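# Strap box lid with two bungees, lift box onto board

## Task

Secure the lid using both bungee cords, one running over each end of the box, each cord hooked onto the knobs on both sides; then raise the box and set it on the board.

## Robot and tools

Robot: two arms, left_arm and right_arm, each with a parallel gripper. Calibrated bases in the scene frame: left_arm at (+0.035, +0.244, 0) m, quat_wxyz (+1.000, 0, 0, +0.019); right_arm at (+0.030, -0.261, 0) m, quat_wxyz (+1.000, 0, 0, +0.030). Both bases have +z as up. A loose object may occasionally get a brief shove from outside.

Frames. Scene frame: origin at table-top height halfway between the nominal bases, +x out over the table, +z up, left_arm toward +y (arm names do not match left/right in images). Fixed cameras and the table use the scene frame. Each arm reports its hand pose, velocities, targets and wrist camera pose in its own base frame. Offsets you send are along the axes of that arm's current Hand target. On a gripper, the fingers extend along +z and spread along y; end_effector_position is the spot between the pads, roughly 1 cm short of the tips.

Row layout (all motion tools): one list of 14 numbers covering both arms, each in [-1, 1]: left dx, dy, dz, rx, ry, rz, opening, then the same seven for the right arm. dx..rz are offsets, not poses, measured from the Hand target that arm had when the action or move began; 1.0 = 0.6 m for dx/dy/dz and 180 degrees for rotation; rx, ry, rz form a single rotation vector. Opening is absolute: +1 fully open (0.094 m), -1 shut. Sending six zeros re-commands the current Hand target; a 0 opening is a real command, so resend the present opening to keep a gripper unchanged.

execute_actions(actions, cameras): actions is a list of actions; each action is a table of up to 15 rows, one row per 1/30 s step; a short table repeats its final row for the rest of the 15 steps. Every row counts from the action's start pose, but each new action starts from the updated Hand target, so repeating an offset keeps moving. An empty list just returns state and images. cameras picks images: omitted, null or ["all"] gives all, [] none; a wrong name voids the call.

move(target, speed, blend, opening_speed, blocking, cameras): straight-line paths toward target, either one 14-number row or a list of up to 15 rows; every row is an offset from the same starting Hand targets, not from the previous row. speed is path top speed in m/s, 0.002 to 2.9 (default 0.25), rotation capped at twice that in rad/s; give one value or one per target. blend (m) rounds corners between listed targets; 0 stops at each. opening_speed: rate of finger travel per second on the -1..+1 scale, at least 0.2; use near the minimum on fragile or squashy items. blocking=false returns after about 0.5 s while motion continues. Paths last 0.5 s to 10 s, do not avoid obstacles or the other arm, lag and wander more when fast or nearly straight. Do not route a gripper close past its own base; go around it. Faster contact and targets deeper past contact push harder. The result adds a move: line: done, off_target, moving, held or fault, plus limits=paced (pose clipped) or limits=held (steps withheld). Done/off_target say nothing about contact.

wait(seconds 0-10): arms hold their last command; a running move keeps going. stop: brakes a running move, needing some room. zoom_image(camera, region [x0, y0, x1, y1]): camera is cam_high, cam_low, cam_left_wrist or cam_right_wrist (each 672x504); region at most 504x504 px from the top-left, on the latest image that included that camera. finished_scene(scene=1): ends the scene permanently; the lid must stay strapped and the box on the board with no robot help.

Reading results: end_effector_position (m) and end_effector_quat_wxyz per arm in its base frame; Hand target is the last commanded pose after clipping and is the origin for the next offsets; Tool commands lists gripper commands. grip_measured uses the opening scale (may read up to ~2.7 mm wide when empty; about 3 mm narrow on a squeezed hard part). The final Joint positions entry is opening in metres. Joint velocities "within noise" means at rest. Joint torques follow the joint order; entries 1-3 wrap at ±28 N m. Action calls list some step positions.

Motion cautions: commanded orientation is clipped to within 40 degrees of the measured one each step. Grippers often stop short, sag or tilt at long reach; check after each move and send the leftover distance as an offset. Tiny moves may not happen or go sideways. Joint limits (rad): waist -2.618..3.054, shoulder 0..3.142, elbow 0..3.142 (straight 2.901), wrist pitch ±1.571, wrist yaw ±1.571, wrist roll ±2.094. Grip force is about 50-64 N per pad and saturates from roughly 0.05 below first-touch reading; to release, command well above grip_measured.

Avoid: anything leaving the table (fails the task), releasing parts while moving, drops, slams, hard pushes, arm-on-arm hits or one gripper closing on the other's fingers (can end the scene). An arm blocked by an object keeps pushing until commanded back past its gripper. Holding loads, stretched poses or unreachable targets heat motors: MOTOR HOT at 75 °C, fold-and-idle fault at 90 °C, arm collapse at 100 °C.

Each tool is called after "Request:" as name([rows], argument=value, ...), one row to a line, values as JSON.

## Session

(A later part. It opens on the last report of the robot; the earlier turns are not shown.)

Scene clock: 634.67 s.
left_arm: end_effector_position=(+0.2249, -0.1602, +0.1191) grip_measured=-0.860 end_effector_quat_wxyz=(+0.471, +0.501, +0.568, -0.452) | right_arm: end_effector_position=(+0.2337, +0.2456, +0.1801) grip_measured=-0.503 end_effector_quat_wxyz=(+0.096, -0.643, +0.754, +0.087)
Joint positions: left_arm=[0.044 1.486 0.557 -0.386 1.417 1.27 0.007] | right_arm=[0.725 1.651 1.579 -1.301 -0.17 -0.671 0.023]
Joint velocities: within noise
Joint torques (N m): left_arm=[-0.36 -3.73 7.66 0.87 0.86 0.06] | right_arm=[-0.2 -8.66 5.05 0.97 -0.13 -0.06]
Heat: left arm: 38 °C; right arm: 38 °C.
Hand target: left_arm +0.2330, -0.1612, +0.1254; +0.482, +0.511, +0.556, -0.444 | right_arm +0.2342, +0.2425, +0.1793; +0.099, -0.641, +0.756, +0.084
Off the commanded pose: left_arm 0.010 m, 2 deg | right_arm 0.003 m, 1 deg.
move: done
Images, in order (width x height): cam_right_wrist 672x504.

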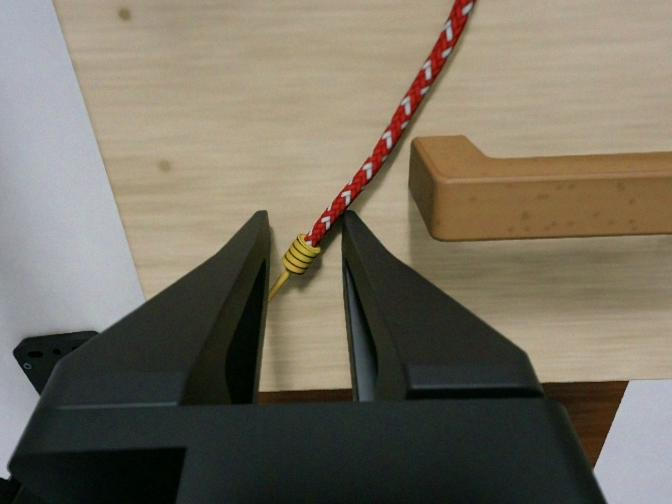

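Request:
move([
  [0.0027, -0.0378, -0.0182, 0, 0, 0, -1, -0.0345, 0, -0.1288, 0, 0, 0, -0.2],
  [-0.0425, -0.0362, -0.1093, 0, 0, 0, -1, 0.1333, -0.0098, -0.2428, 0, 0, 0, -0.2],
  [-0.2127, -0.0155, -0.0973, 0.0133, 0.2041, 0.0141, -1, 0.1333, -0.0098, -0.2428, 0, 0, 0, -0.2],
  [-0.2128, -0.0130, 0.0217, 0.0278, 0.4262, 0.0294, -1, 0.1333, -0.0098, -0.2428, 0, 0, 0, -0.2],
], speed=[0.1, 0.2, 0.3, 0.3], blend=[0.01, 0.02, 0.03, 0], opening_speed=1.5)

Scene clock: 646.40 s.
left_arm: end_effector_position=(+0.2249, -0.1904, +0.2428) grip_measured=-0.860 end_effector_quat_wxyz=(+0.110, +0.713, +0.692, -0.028) | right_arm: end_effector_position=(+0.2240, +0.1289, +0.3006) grip_measured=-0.203 end_effector_quat_wxyz=(+0.219, -0.617, +0.754, +0.045)
Joint positions: left_arm=[-0.652 1.547 1.737 -1.55 0.087 0.94 0.007] | right_arm=[0.381 1.344 1.754 -1.58 -0.213 -0.947 0.037]
Joint velocities: within noise
Joint torques (N m): left_arm=[-0.57 -4.89 8.72 0.67 0.14 -0.03] | right_arm=[-0.18 -4.21 4.71 1.24 -0.32 -0.14]
Heat: left arm: 39 °C; right arm: 37 °C.
Hand target: left_arm +0.2278, -0.1925, +0.2502; +0.031, +0.719, +0.694, -0.032 | right_arm +0.2212, +0.1281, +0.2992; +0.099, -0.641, +0.756, +0.084
Off the commanded pose: left_arm 0.008 m, 9 deg | right_arm 0.003 m, 15 deg.
joint sent to its limit (left arm) — joint 4 (wrist pitch), lower limit. The joint targets are off in orientation, not in position.
joint sent to its limit (right arm) — joint 4 (wrist pitch), lower limit. The joint targets are off in orientation, not in position.
move: off_target (left_arm, right_arm)

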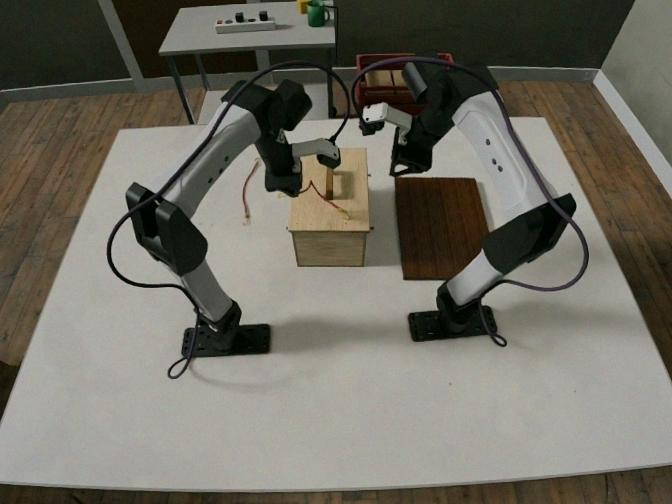

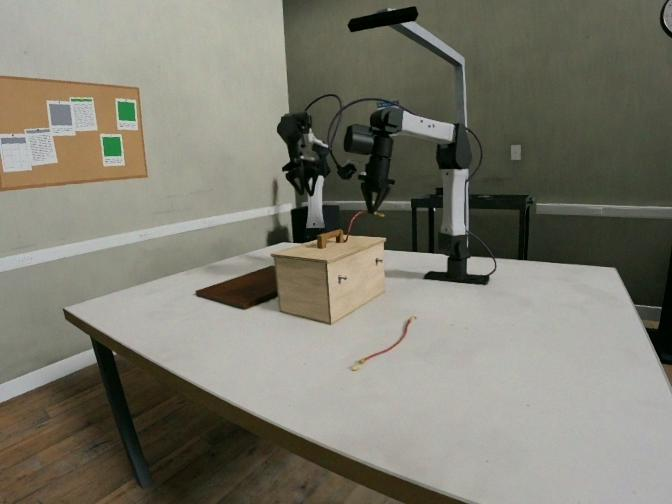

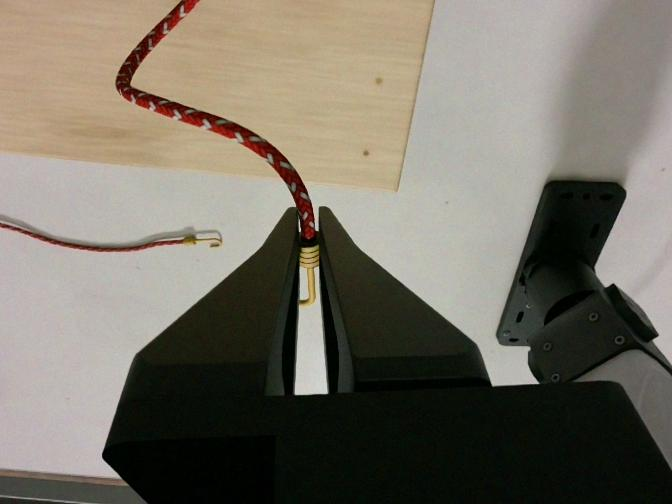

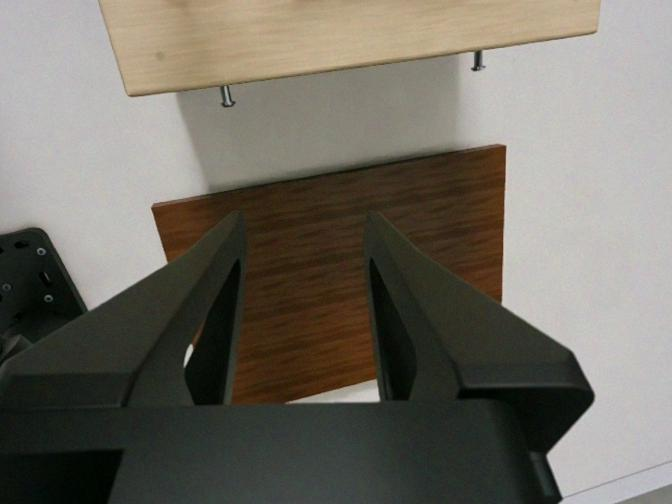

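Request:
zoom_image(camera="cam_low", region=[360, 235, 420, 280])

Request:
zoom_image(camera="cam_low", region=[320, 225, 400, 325])

Scaled by 8.400.

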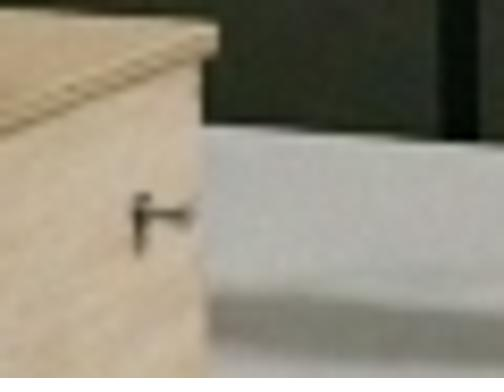

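Scaled by 5.040.

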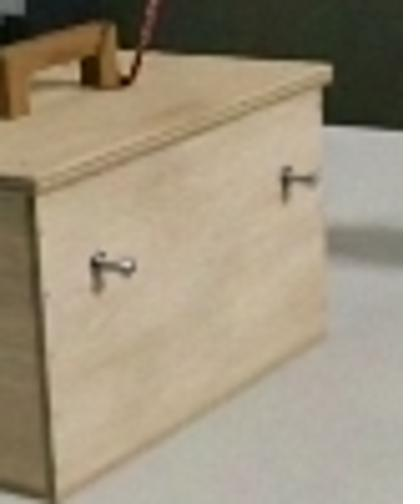

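Request:
move(target=[-0.0133, 0, 0.1130, 0, 0, 0, -1, 0, 0, 0, 0, 0, 0, -0.2], speed=0.12, cameras=["cam_left_wrist", "cam_low"])

Scene clock: 654.07 s.
left_arm: end_effector_position=(+0.2265, -0.2058, +0.1869) grip_measured=-0.860 end_effector_quat_wxyz=(+0.033, +0.719, +0.693, -0.037) | right_arm: end_effector_position=(+0.2240, +0.1290, +0.3006) grip_measured=-0.203 end_effector_quat_wxyz=(+0.219, -0.617, +0.754, +0.045)
Joint positions: left_arm=[-0.692 1.668 1.65 -1.496 0.082 0.914 0.007] | right_arm=[0.381 1.344 1.754 -1.58 -0.214 -0.947 0.037]
Joint velocities: within noise
Joint torques (N m): left_arm=[-0.54 -6.42 5.38 0.51 0.13 -0.01] | right_arm=[-0.18 -4.18 4.71 1.24 -0.32 -0.14]
Heat: left arm: 39 °C; right arm: 36 °C.
Hand target: left_arm +0.2273, -0.2066, +0.1832; +0.031, +0.719, +0.694, -0.032 | right_arm +0.2212, +0.1282, +0.2992; +0.099, -0.641, +0.756, +0.085
Off the commanded pose: left_arm 0.004 m, 1 deg | right_arm 0.003 m, 15 deg.
joint sent to its limit (right arm) — joint 4 (wrist pitch), lower limit. The joint targets are off in orientation, not in position.
move: off_target (right_arm)
Images, in order (width x height): cam_low 672x504, cam_left_wrist 672x504.

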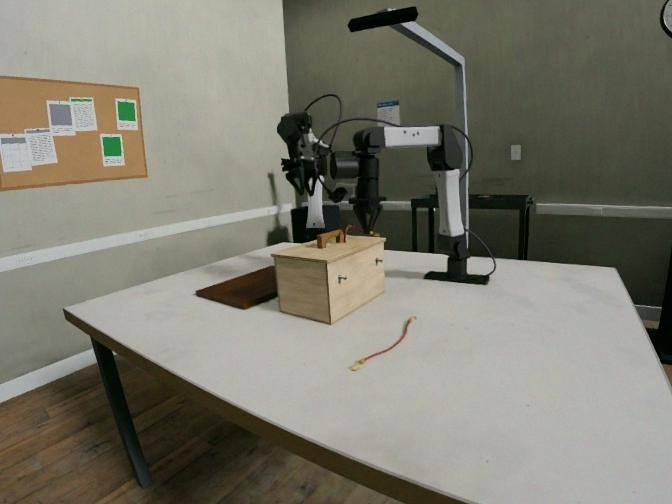

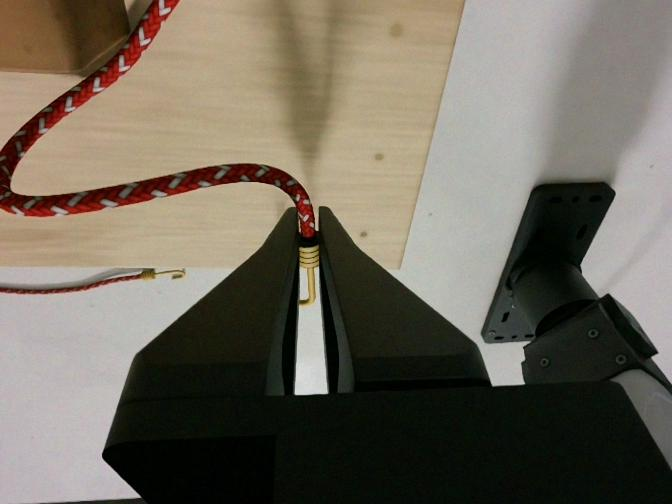

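Request:
move(target=[-0.0151, 0.0006, 0.0199, 0, 0, 0, -1, 0, 0, 0, 0, 0, 0, -0.2], speed=0.08, cameras=["cam_left_wrist"])

Scene clock: 660.40 s.
left_arm: end_effector_position=(+0.2265, -0.2162, +0.1775) grip_measured=-0.860 end_effector_quat_wxyz=(+0.035, +0.720, +0.693, -0.037) | right_arm: end_effector_position=(+0.2240, +0.1290, +0.3006) grip_measured=-0.203 end_effector_quat_wxyz=(+0.219, -0.617, +0.754, +0.045)
Joint positions: left_arm=[-0.718 1.681 1.626 -1.452 0.08 0.888 0.007] | right_arm=[0.381 1.344 1.754 -1.58 -0.214 -0.947 0.037]
Joint velocities: within noise
Joint torques (N m): left_arm=[-0.47 -6.27 5.3 0.54 0.12 -0.03] | right_arm=[-0.2 -4.19 4.72 1.23 -0.32 -0.14]
Heat: left arm: 39 °C; right arm: 36 °C.
Hand target: left_arm +0.2273, -0.2167, +0.1722; +0.031, +0.719, +0.694, -0.032 | right_arm +0.2212, +0.1282, +0.2992; +0.099, -0.641, +0.756, +0.085
Off the commanded pose: left_arm 0.005 m, 1 deg | right_arm 0.003 m, 15 deg.
joint sent to its limit (right arm) — joint 4 (wrist pitch), lower limit. The joint targets are off in orientation, not in position.
move: off_target (right_arm)
Images, in order (width x height): cam_left_wrist 672x504.

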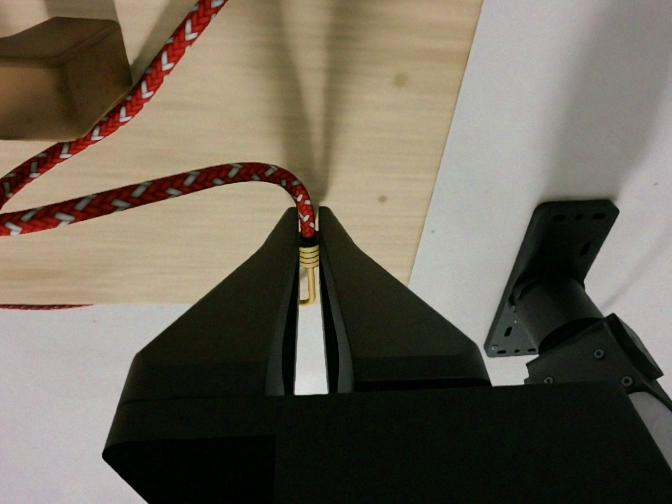

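Request:
move(target=[0, 0, 0, 0, 0, 0, -0.55, 0, 0, 0, 0, 0, 0, -0.2], opening_speed=0.6, cameras=["cam_left_wrist"])

Scene clock: 663.13 s.
left_arm: end_effector_position=(+0.2268, -0.2163, +0.1775) grip_measured=-0.553 end_effector_quat_wxyz=(+0.036, +0.719, +0.693, -0.037) | right_arm: end_effector_position=(+0.2240, +0.1290, +0.3006) grip_measured=-0.203 end_effector_quat_wxyz=(+0.219, -0.617, +0.754, +0.045)
Joint positions: left_arm=[-0.718 1.681 1.626 -1.451 0.08 0.888 0.021] | right_arm=[0.381 1.344 1.754 -1.58 -0.214 -0.947 0.037]
Joint velocities: within noise
Joint torques (N m): left_arm=[-0.47 -6.24 5.29 0.56 0.12 -0.03] | right_arm=[-0.18 -4.21 4.72 1.24 -0.32 -0.14]
Heat: left arm: 38 °C; right arm: 36 °C.
Hand target: left_arm +0.2273, -0.2167, +0.1722; +0.031, +0.719, +0.694, -0.032 | right_arm +0.2212, +0.1282, +0.2992; +0.099, -0.641, +0.756, +0.085
Off the commanded pose: left_arm 0.005 m, 1 deg | right_arm 0.003 m, 15 deg.
joint sent to its limit (right arm) — joint 4 (wrist pitch), lower limit. The joint targets are off in orientation, not in position.
move: off_target (right_arm)
Images, in order (width x height): cam_left_wrist 672x504.

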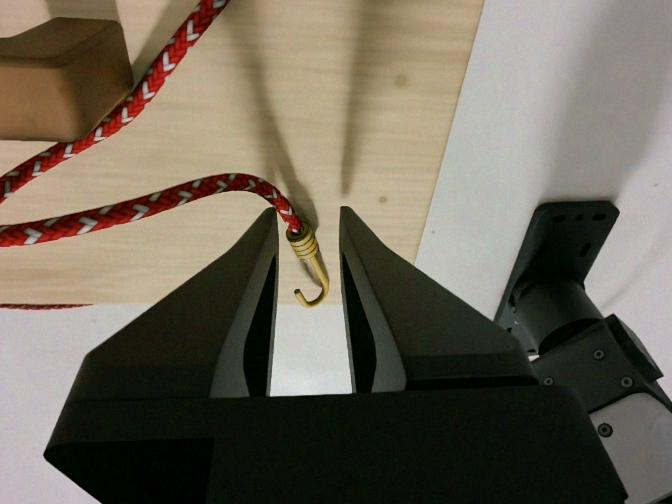

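Request:
zoom_image(camera="cam_left_wrist", region=[250, 200, 370, 320])

Scaled by 4.200.

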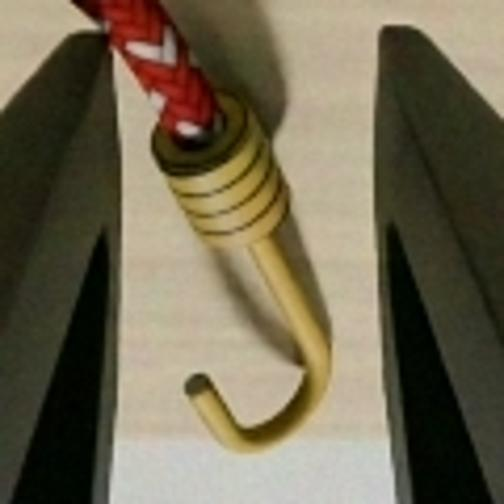

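Request:
move([
  [-0.005, 0.0023, -0.0417, 0, 0, -0.0833, -0.55, 0, 0, 0, 0, 0, 0, -0.2],
  [-0.005, 0.0023, -0.0015, 0, 0, -0.0833, -0.55, 0, 0, 0, 0, 0, 0, -0.2],
], speed=[0.12, 0.08], cameras=["cam_left_wrist"])

Request:
zoom_image(camera="cam_left_wrist", region=[250, 200, 370, 320])

Scene clock: 676.83 s.
left_arm: end_effector_position=(+0.2289, -0.2187, +0.1759) grip_measured=-0.553 end_effector_quat_wxyz=(+0.025, +0.622, +0.781, -0.040) | right_arm: end_effector_position=(+0.2240, +0.1290, +0.3006) grip_measured=-0.203 end_effector_quat_wxyz=(+0.219, -0.617, +0.754, +0.045)
Joint positions: left_arm=[-0.721 1.704 1.646 -1.459 0.078 0.622 0.021] | right_arm=[0.381 1.344 1.754 -1.58 -0.214 -0.947 0.037]
Joint velocities: within noise
Joint torques (N m): left_arm=[-0.58 -7.25 5.23 0.57 0.13 -0.02] | right_arm=[-0.17 -4.19 4.71 1.23 -0.31 -0.14]
Heat: left arm: 39 °C; right arm: 36 °C.
Hand target: left_arm +0.2285, -0.2196, +0.1733; +0.027, +0.622, +0.782, -0.036 | right_arm +0.2212, +0.1282, +0.2992; +0.099, -0.641, +0.756, +0.085
Off the commanded pose: left_arm 0.003 m, 0 deg | right_arm 0.003 m, 15 deg.
joint sent to its limit (right arm) — joint 4 (wrist pitch), lower limit. The joint targets are off in orientation, not in position.
move: off_target (right_arm)
Images, in order (width x height): cam_left_wrist 672x504.

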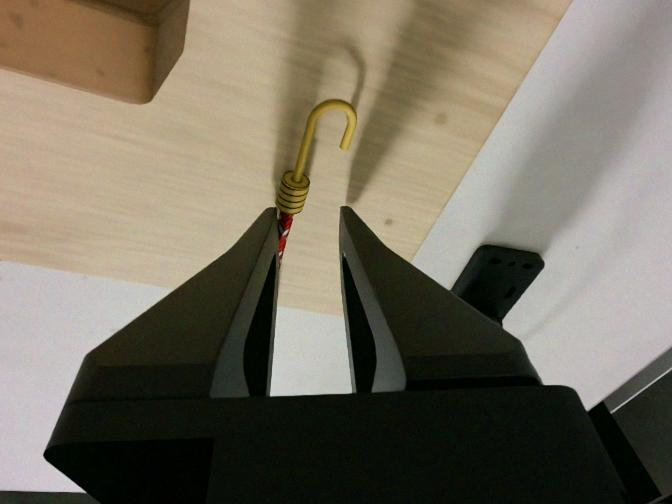

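Scaled by 4.200.

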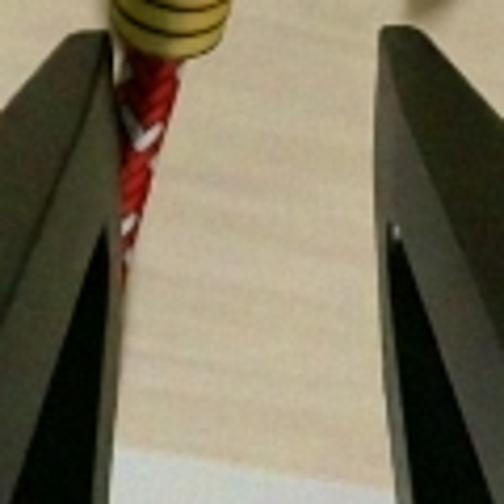

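Request:
wait(seconds=0)

Request:
zoom_image(camera="cam_high", region=[250, 130, 420, 270])

Scene clock: 677.60 s.
left_arm: end_effector_position=(+0.2291, -0.2189, +0.1759) grip_measured=-0.553 end_effector_quat_wxyz=(+0.026, +0.622, +0.781, -0.040) | right_arm: end_effector_position=(+0.2240, +0.1290, +0.3006) grip_measured=-0.203 end_effector_quat_wxyz=(+0.219, -0.617, +0.754, +0.045)
Joint positions: left_arm=[-0.721 1.704 1.646 -1.457 0.078 0.622 0.021] | right_arm=[0.381 1.344 1.754 -1.58 -0.214 -0.947 0.037]
Joint velocities: within noise
Joint torques (N m): left_arm=[-0.62 -7.28 5.26 0.57 0.13 -0.04] | right_arm=[-0.18 -4.19 4.72 1.23 -0.31 -0.14]
Heat: left arm: 39 °C; right arm: 36 °C.
Hand target: left_arm +0.2286, -0.2197, +0.1733; +0.027, +0.622, +0.782, -0.036 | right_arm +0.2212, +0.1282, +0.2992; +0.099, -0.641, +0.756, +0.085
Tool commands: left_gripper/opening=-0.55 right_gripper/opening=-0.2
Off the commanded pose: left_arm 0.003 m, 0 deg | right_arm 0.003 m, 15 deg.

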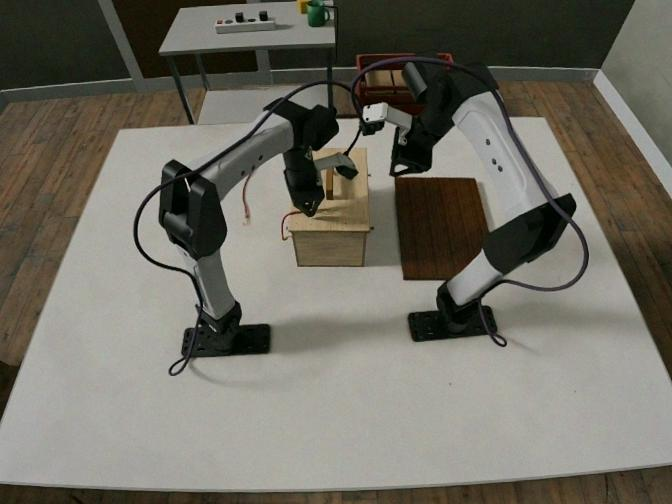

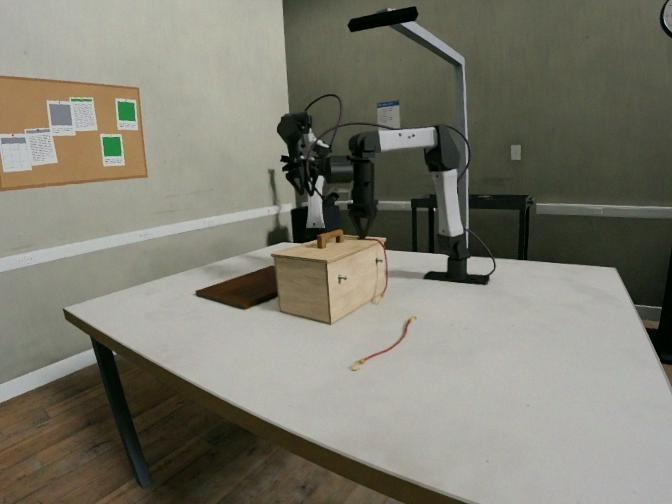

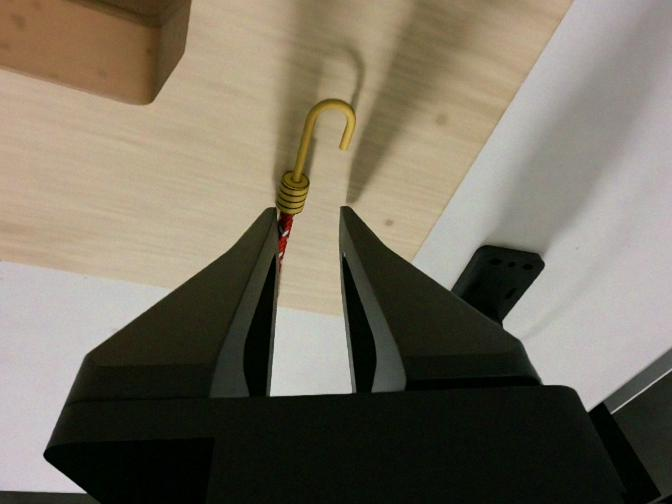

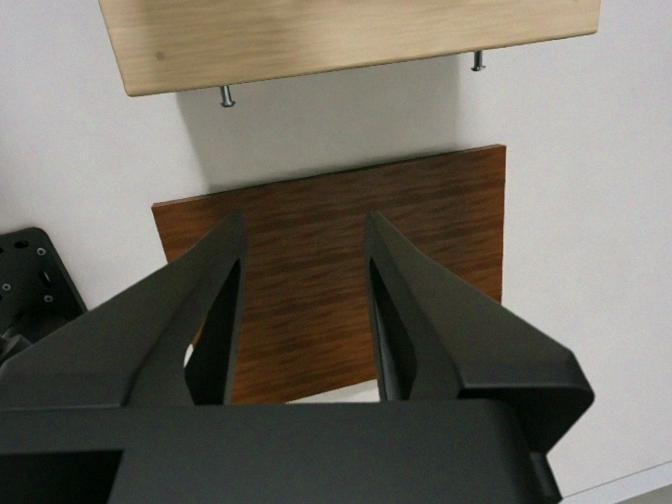

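Scaled by 2.965.

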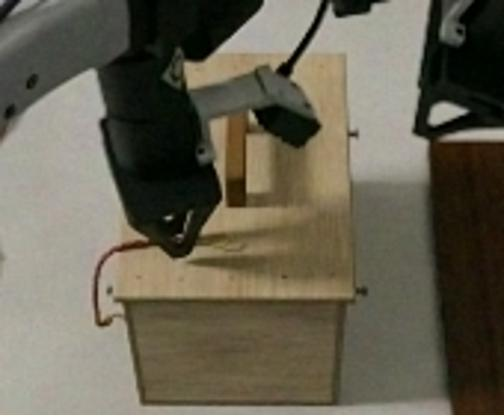

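Request:
zoom_image(camera="cam_low", region=[355, 235, 405, 310])

Request:
zoom_image(camera="cam_high", region=[270, 200, 330, 260])

Scaled by 6.720.

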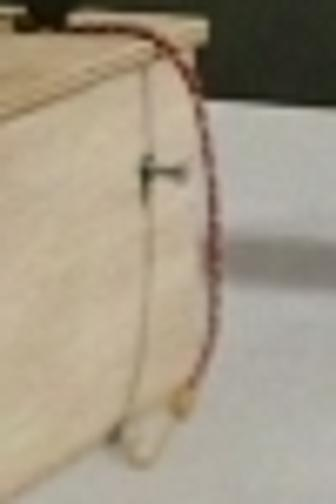

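Scaled by 8.400.

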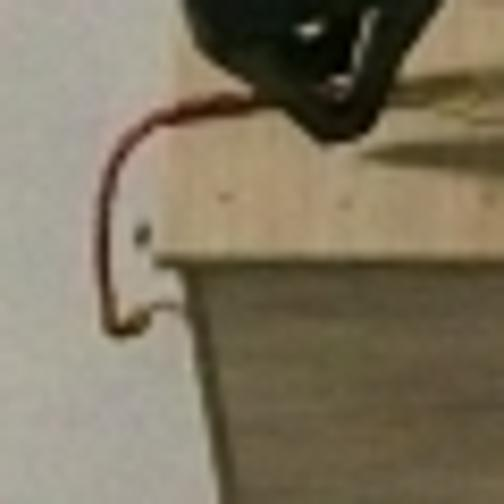

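Request:
move([
  [0, 0, -0.13, 0, 0, 0, -0.4, 0, 0, 0, 0, 0, 0, -0.2],
  [0.15, 0, -0.16, 0, 0, 0, -0.4, 0, 0, 0, 0, 0, 0, -0.2],
], speed=[0.12, 0.25], blend=[0.02, 0], cameras=["cam_left_wrist", "cam_high", "cam_low"])

Scene clock: 690.93 s.
left_arm: end_effector_position=(+0.2097, -0.1248, +0.2639) grip_measured=-0.403 end_effector_quat_wxyz=(+0.159, +0.608, +0.778, -0.011) | right_arm: end_effector_position=(+0.2240, +0.1290, +0.3006) grip_measured=-0.203 end_effector_quat_wxyz=(+0.219, -0.617, +0.754, +0.045)
Joint positions: left_arm=[-0.482 1.31 1.606 -1.557 0.078 0.832 0.028] | right_arm=[0.381 1.344 1.754 -1.58 -0.214 -0.948 0.037]
Joint velocities: within noise
Joint torques (N m): left_arm=[0.34 -3.25 4.92 0.98 0.27 0.17] | right_arm=[-0.18 -4.19 4.71 1.23 -0.32 -0.14]
Heat: left arm: 40 °C; right arm: 36 °C.
Hand target: left_arm +0.2086, -0.1237, +0.2612; +0.027, +0.622, +0.782, -0.036 | right_arm +0.2212, +0.1282, +0.2992; +0.099, -0.641, +0.756, +0.085
Off the commanded pose: left_arm 0.003 m, 16 deg | right_arm 0.003 m, 15 deg.
joint read past its limit (left arm) — joint 4 (wrist pitch), lower limit.
joint sent to its limit (left arm) — joint 4 (wrist pitch), lower limit. The joint targets are off in orientation, not in position.
joint sent to its limit (right arm) — joint 4 (wrist pitch), lower limit. The joint targets are off in orientation, not in position.
move: off_target (left_arm, right_arm)
Images, in order (width x height): cam_high 672x504, cam_low 672x504, cam_left_wrist 672x504.

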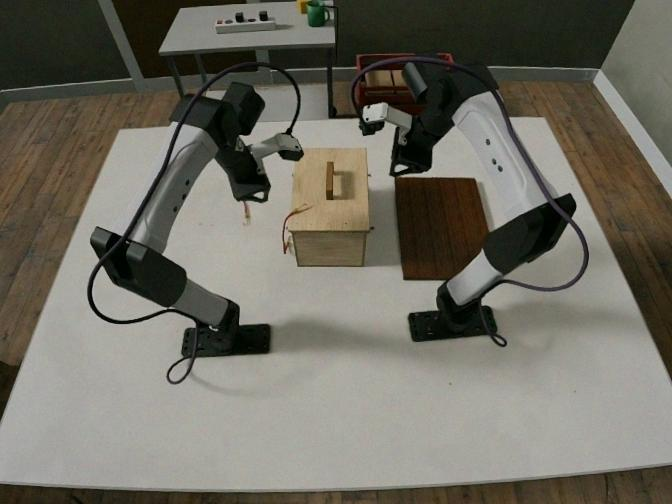

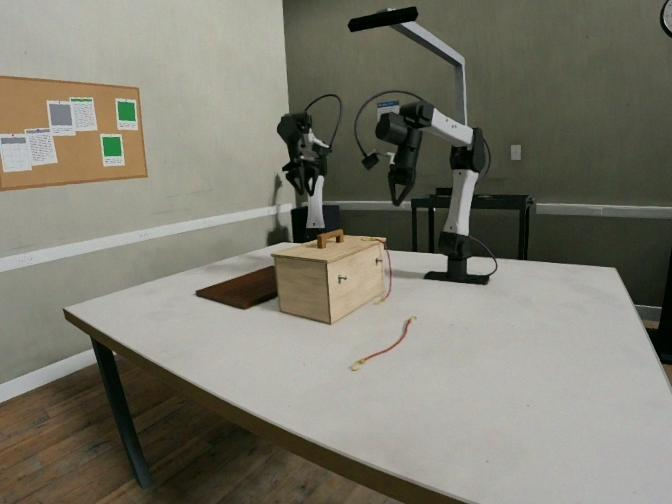

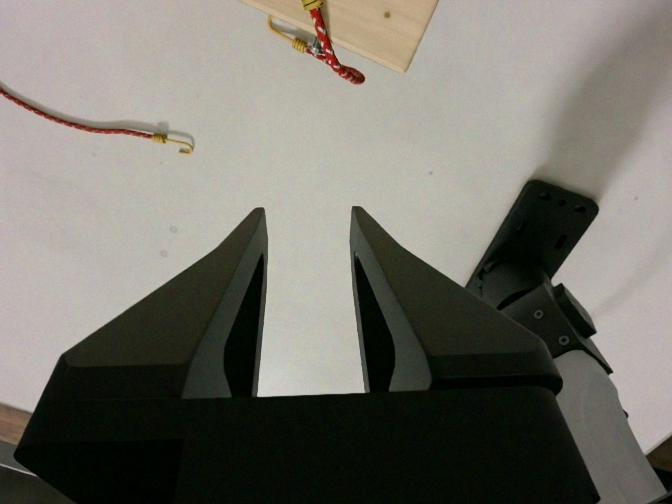

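Request:
zoom_image(camera="cam_high", region=[270, 190, 330, 260])

Request:
zoom_image(camera="cam_low", region=[345, 225, 405, 310])

Scaled by 7.200.

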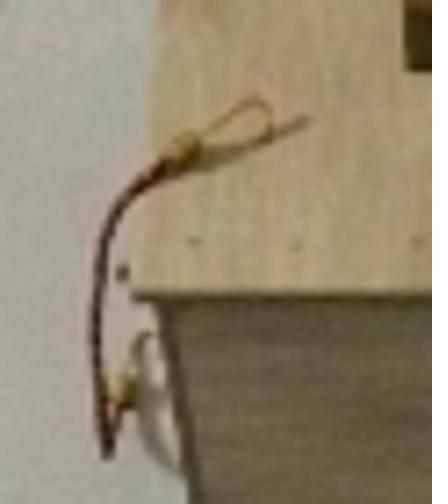

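Scaled by 5.929.

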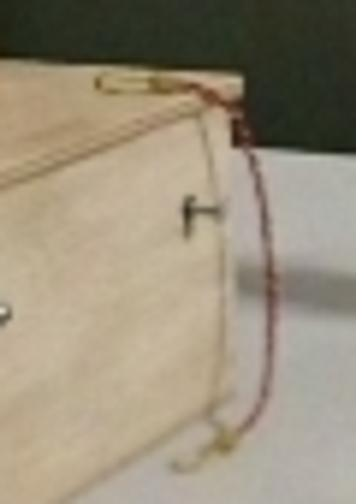

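Request:
move([
  [0.2267, 0.0525, -0.0178, 0, 0, 0, -0.4, 0, 0, 0, 0, 0, 0, -0.4],
  [0.2267, 0.0525, -0.0178, 0, 0, 0, -0.4, -0.2807, 0.0503, 0.1423, -0.0375, 0.0372, -0.1852, -0.4],
], speed=[0.3, 0.25], blend=[0.0, 0])

Scene clock: 706.23 s.
left_arm: end_effector_position=(+0.2105, +0.0141, +0.2627) grip_measured=-0.403 end_effector_quat_wxyz=(+0.156, +0.603, +0.777, +0.092) | right_arm: end_effector_position=(+0.2185, +0.3116, +0.2565) grip_measured=-0.397 end_effector_quat_wxyz=(-0.140, +0.823, -0.547, -0.059)
Joint positions: left_arm=[0.144 1.159 1.494 -1.554 0.095 1.446 0.028] | right_arm=[0.895 1.861 2.142 -1.58 -0.141 -1.054 0.028]
Joint velocities: within noise
Joint torques (N m): left_arm=[0.17 -1.66 4.88 0.98 0.15 0.14] | right_arm=[0.5 -7.36 8.62 0.96 -0.11 -0.19]
Heat: left arm: 37 °C; right arm: 36 °C.
Hand target: left_arm +0.2088, +0.0163, +0.2593; +0.027, +0.622, +0.782, -0.036 | right_arm +0.2216, +0.3153, +0.2603; -0.038, +0.839, -0.539, -0.059
Off the commanded pose: left_arm 0.004 m, 21 deg | right_arm 0.006 m, 12 deg.
joint sent to its limit (left arm) — joint 4 (wrist pitch), lower limit. The joint targets are off in orientation, not in position.
joint sent to its limit (right arm) — joint 4 (wrist pitch), lower limit. The joint targets are off in orientation, not in position.
move: off_target (left_arm, right_arm)

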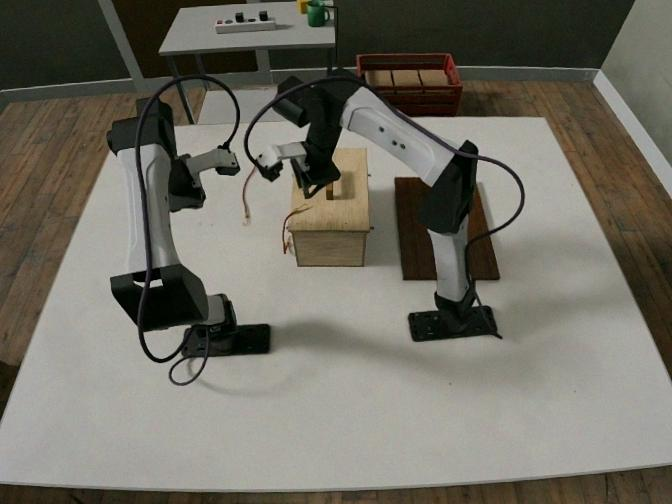

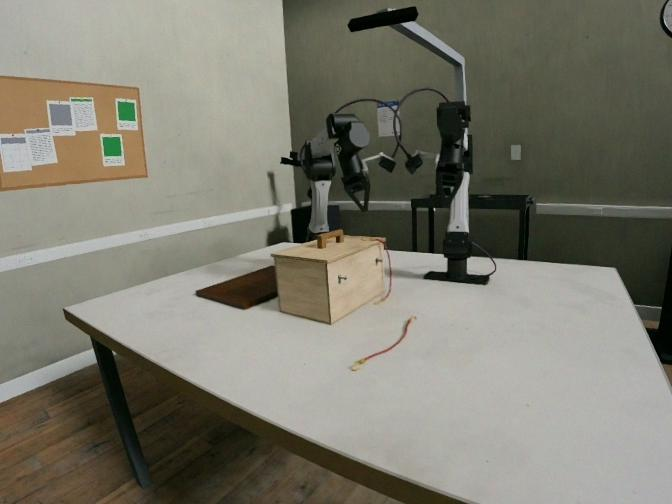

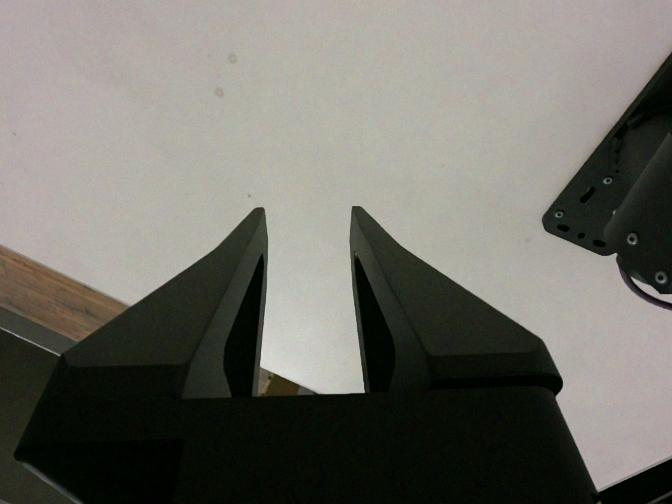

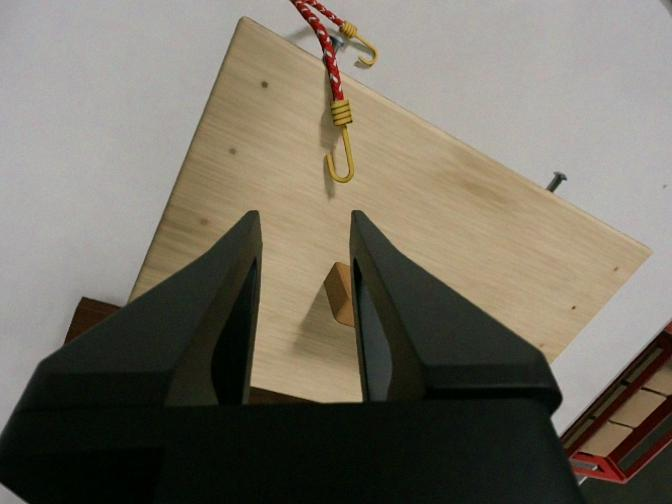

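Request:
move(target=[0, 0, 0, 0, 0, 0, -0.4, -0.0020, -0.0380, 0.1017, 0, 0.0167, 0, -0.4], speed=0.2, cameras=["cam_right_wrist"])

Scene clock: 711.80 s.
left_arm: end_effector_position=(+0.2105, +0.0142, +0.2627) grip_measured=-0.403 end_effector_quat_wxyz=(+0.156, +0.603, +0.777, +0.092) | right_arm: end_effector_position=(+0.2362, +0.3284, +0.1974) grip_measured=-0.397 end_effector_quat_wxyz=(-0.064, +0.833, -0.549, -0.039)
Joint positions: left_arm=[0.144 1.159 1.494 -1.554 0.094 1.446 0.028] | right_arm=[0.91 2.04 2.172 -1.58 -0.088 -1.061 0.028]
Joint velocities: within noise
Joint torques (N m): left_arm=[0.18 -1.63 4.89 0.98 0.16 0.14] | right_arm=[0.83 -8.99 8.87 0.64 -0.02 -0.14]
Heat: left arm: 37 °C; right arm: 37 °C.
Hand target: left_arm +0.2088, +0.0163, +0.2593; +0.027, +0.622, +0.782, -0.036 | right_arm +0.2384, +0.3338, +0.2001; -0.024, +0.841, -0.540, -0.037
Off the commanded pose: left_arm 0.004 m, 21 deg | right_arm 0.006 m, 5 deg.
joint sent to its limit (left arm) — joint 4 (wrist pitch), lower limit. The joint targets are off in orientation, not in position.
joint sent to its limit (right arm) — joint 4 (wrist pitch), lower limit. The joint targets are off in orientation, not in position.
move: off_target (left_arm, right_arm)
Images, in order (width x height): cam_right_wrist 672x504.

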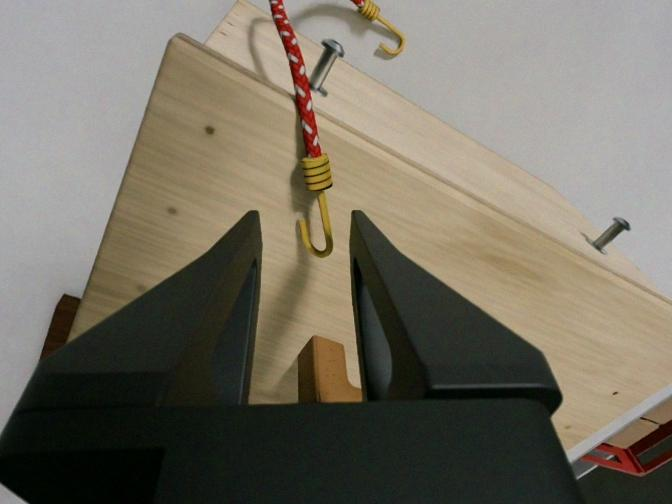

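Request:
move(target=[0, 0, 0, 0, 0, 0, -0.4, -0.0168, -0.0077, 0.0327, 0, 0, 0, -0.4], speed=0.1, cameras=["cam_right_wrist"])

Request:
zoom_image(camera="cam_right_wrist", region=[220, 160, 400, 320])

Scene clock: 715.83 s.
left_arm: end_effector_position=(+0.2105, +0.0142, +0.2627) grip_measured=-0.403 end_effector_quat_wxyz=(+0.155, +0.603, +0.777, +0.093) | right_arm: end_effector_position=(+0.2357, +0.3404, +0.1813) grip_measured=-0.397 end_effector_quat_wxyz=(-0.048, +0.839, -0.541, -0.039)
Joint positions: left_arm=[0.144 1.159 1.494 -1.554 0.094 1.446 0.028] | right_arm=[0.93 2.102 2.203 -1.581 -0.085 -1.061 0.028]
Joint velocities: within noise
Joint torques (N m): left_arm=[0.18 -1.63 4.88 0.98 0.16 0.14] | right_arm=[0.8 -9.02 8.76 0.58 -0.1 -0.01]
Heat: left arm: 37 °C; right arm: 37 °C.
Hand target: left_arm +0.2088, +0.0164, +0.2593; +0.027, +0.622, +0.782, -0.036 | right_arm +0.2377, +0.3463, +0.1815; -0.024, +0.841, -0.540, -0.037
Off the commanded pose: left_arm 0.004 m, 21 deg | right_arm 0.006 m, 3 deg.
joint sent to its limit (left arm) — joint 4 (wrist pitch), lower limit. The joint targets are off in orientation, not in position.
joint sent to its limit (right arm) — joint 4 (wrist pitch), lower limit. The joint targets are off in orientation, not in position.
move: off_target (left_arm, right_arm)
Images, in order (width x height): cam_right_wrist 672x504.

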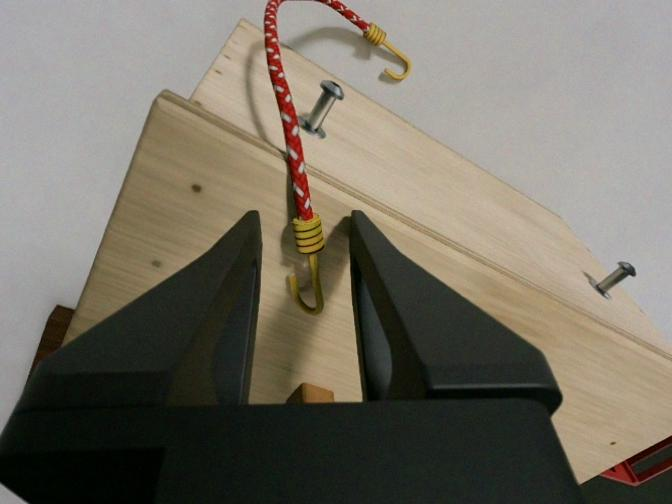

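Scaled by 2.800.

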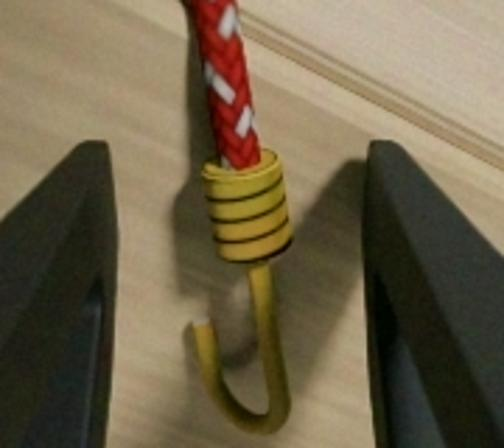

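Request:
move(target=[0, 0, 0, 0, 0, 0, -0.4, -0.0015, 0, 0.0085, 0, 0, 0, -0.4], speed=0.05, cameras=["cam_right_wrist"])

Scene clock: 718.53 s.
left_arm: end_effector_position=(+0.2105, +0.0142, +0.2627) grip_measured=-0.403 end_effector_quat_wxyz=(+0.155, +0.603, +0.777, +0.093) | right_arm: end_effector_position=(+0.2349, +0.3414, +0.1802) grip_measured=-0.397 end_effector_quat_wxyz=(-0.047, +0.839, -0.540, -0.039)
Joint positions: left_arm=[0.144 1.159 1.494 -1.554 0.094 1.446 0.028] | right_arm=[0.933 2.106 2.205 -1.581 -0.085 -1.061 0.028]
Joint velocities: within noise
Joint torques (N m): left_arm=[0.18 -1.65 4.86 0.98 0.15 0.14] | right_arm=[0.81 -8.21 8.58 0.57 -0.09 0.01]
Heat: left arm: 37 °C; right arm: 37 °C.
Hand target: left_arm +0.2088, +0.0163, +0.2593; +0.027, +0.622, +0.782, -0.036 | right_arm +0.2371, +0.3475, +0.1765; -0.024, +0.841, -0.540, -0.037
Off the commanded pose: left_arm 0.004 m, 21 deg | right_arm 0.007 m, 3 deg.
joint sent to its limit (left arm) — joint 4 (wrist pitch), lower limit. The joint targets are off in orientation, not in position.
joint sent to its limit (right arm) — joint 4 (wrist pitch), lower limit. The joint targets still meet the commanded pose.
move: off_target (left_arm, right_arm)
Images, in order (width x height): cam_right_wrist 672x504.

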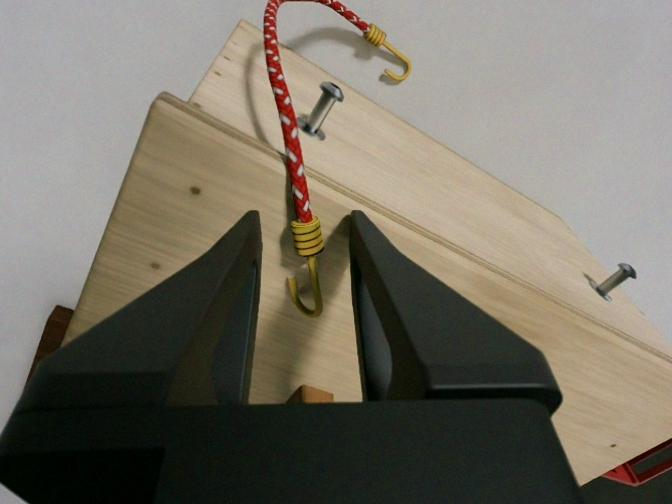

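Request:
move(target=[0, 0, 0, 0, 0, 0, -0.4, 0, 0, 0, 0, 0, 0, -1], opening_speed=0.5, cameras=["cam_right_wrist"])

Request:
zoom_image(camera="cam_right_wrist", region=[220, 160, 400, 320])

Scene clock: 721.53 s.
left_arm: end_effector_position=(+0.2105, +0.0142, +0.2627) grip_measured=-0.403 end_effector_quat_wxyz=(+0.155, +0.603, +0.777, +0.093) | right_arm: end_effector_position=(+0.2349, +0.3414, +0.1802) grip_measured=-0.862 end_effector_quat_wxyz=(-0.047, +0.839, -0.540, -0.039)
Joint positions: left_arm=[0.144 1.159 1.494 -1.554 0.094 1.447 0.028] | right_arm=[0.933 2.106 2.205 -1.581 -0.085 -1.061 0.006]
Joint velocities: within noise
Joint torques (N m): left_arm=[0.17 -1.62 4.89 0.98 0.16 0.14] | right_arm=[0.83 -8.2 8.59 0.57 -0.09 0.01]
Heat: left arm: 37 °C; right arm: 37 °C.
Hand target: left_arm +0.2088, +0.0163, +0.2593; +0.027, +0.622, +0.782, -0.036 | right_arm +0.2371, +0.3476, +0.1765; -0.024, +0.841, -0.540, -0.037
Off the commanded pose: left_arm 0.004 m, 21 deg | right_arm 0.007 m, 3 deg.
joint sent to its limit (left arm) — joint 4 (wrist pitch), lower limit. The joint targets are off in orientation, not in position.
joint sent to its limit (right arm) — joint 4 (wrist pitch), lower limit. The joint targets still meet the commanded pose.
move: off_target (left_arm, right_arm)
Images, in order (width x height): cam_right_wrist 672x504.

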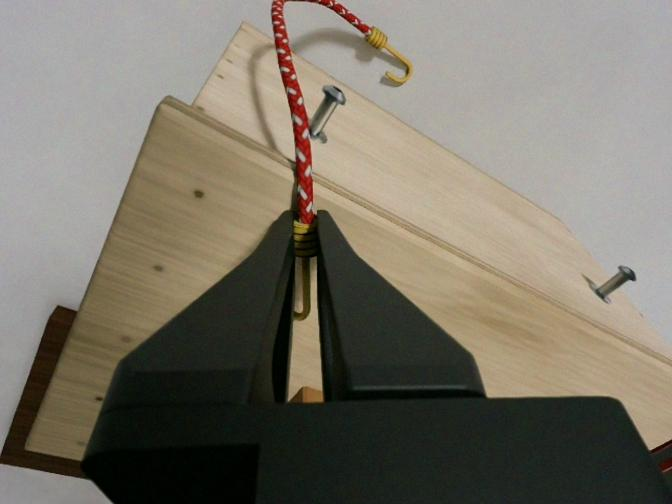

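Scaled by 2.800.

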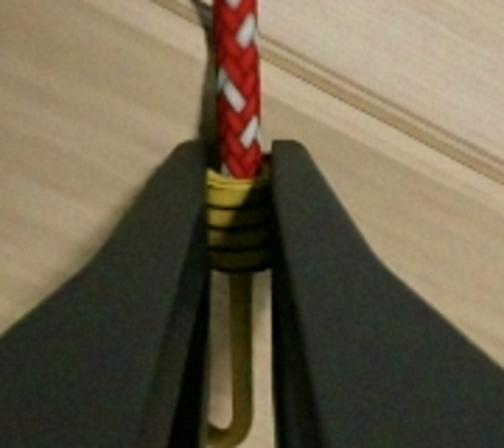

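Request:
move([
  [0.1177, -0.0392, -0.0093, 0, 0, 0, -0.4, -0.0365, 0.0045, -0.0693, 0.0395, -0.1426, 0.0431, -1],
  [0.1177, -0.0392, -0.0093, 0, 0, 0, -0.4, -0.0690, 0.0045, -0.4345, 0.1130, -0.4073, 0.1230, -1],
], speed=[0.15, 0.2], blend=[0.02, 0])

Scene clock: 738.80 s.
left_arm: end_effector_position=(+0.1740, +0.0789, +0.2613) grip_measured=-0.403 end_effector_quat_wxyz=(+0.113, +0.601, +0.775, +0.160) | right_arm: end_effector_position=(+0.2312, +0.3683, +0.4314) grip_measured=-0.864 end_effector_quat_wxyz=(-0.458, +0.530, -0.564, -0.438)
Joint positions: left_arm=[0.494 1.062 1.432 -1.554 0.076 1.799 0.028] | right_arm=[0.733 1.495 1.7 -0.481 -0.765 -0.184 0.006]
Joint velocities: within noise
Joint torques (N m): left_arm=[0.49 -1.54 4.71 1.02 0.15 0.15] | right_arm=[-0.02 -9.13 5.9 2.4 -0.17 0.03]
Heat: left arm: 36 °C; right arm: 37 °C.
Hand target: left_arm +0.1700, +0.0802, +0.2593; +0.027, +0.622, +0.782, -0.036 | right_arm +0.2268, +0.3629, +0.4399; -0.468, +0.526, -0.557, -0.441
Off the commanded pose: left_arm 0.005 m, 25 deg | right_arm 0.011 m, 1 deg.
joint sent to its limit (left arm) — joint 4 (wrist pitch), lower limit. The joint targets are off in orientation, not in position.
move: off_target (left_arm, right_arm)

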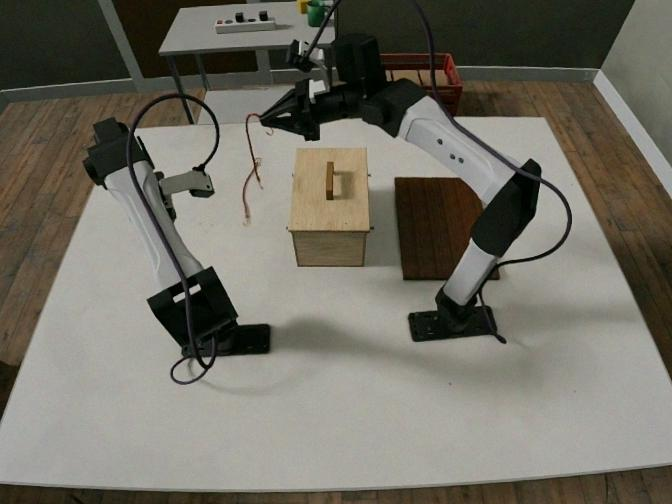

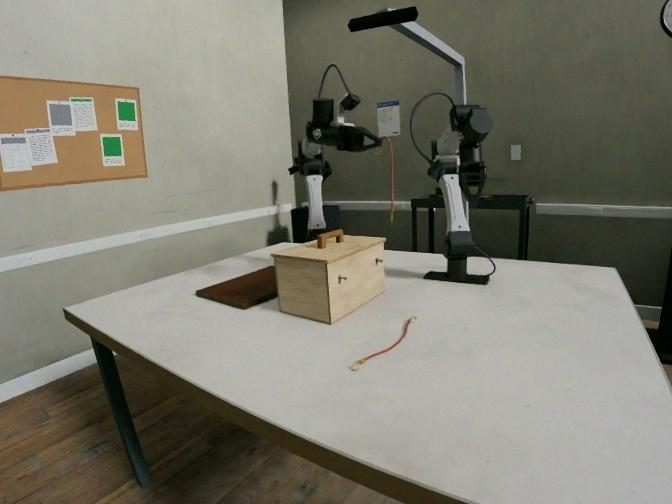

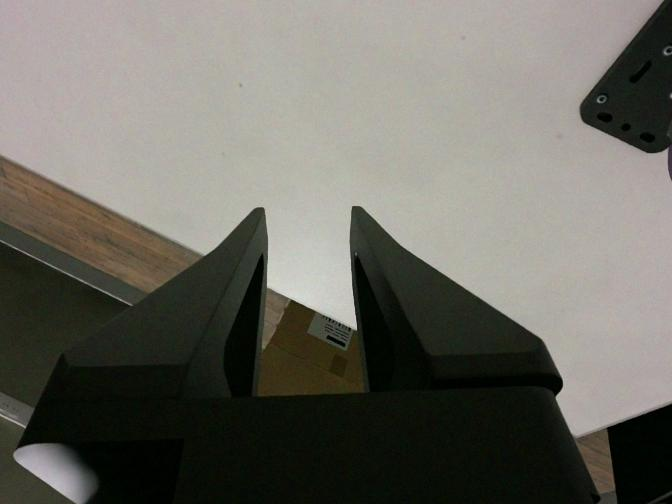

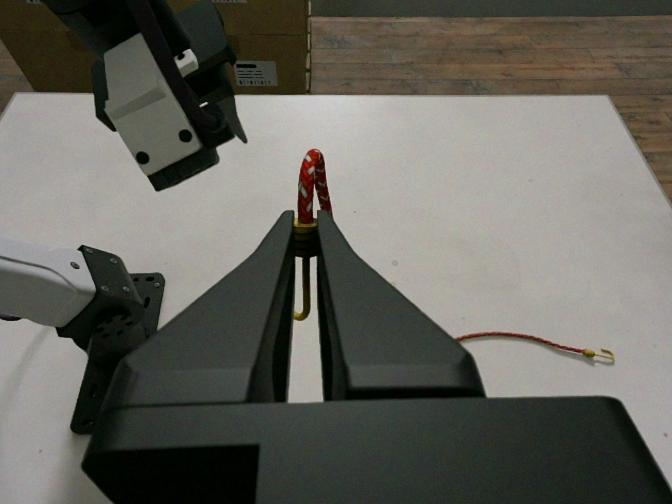

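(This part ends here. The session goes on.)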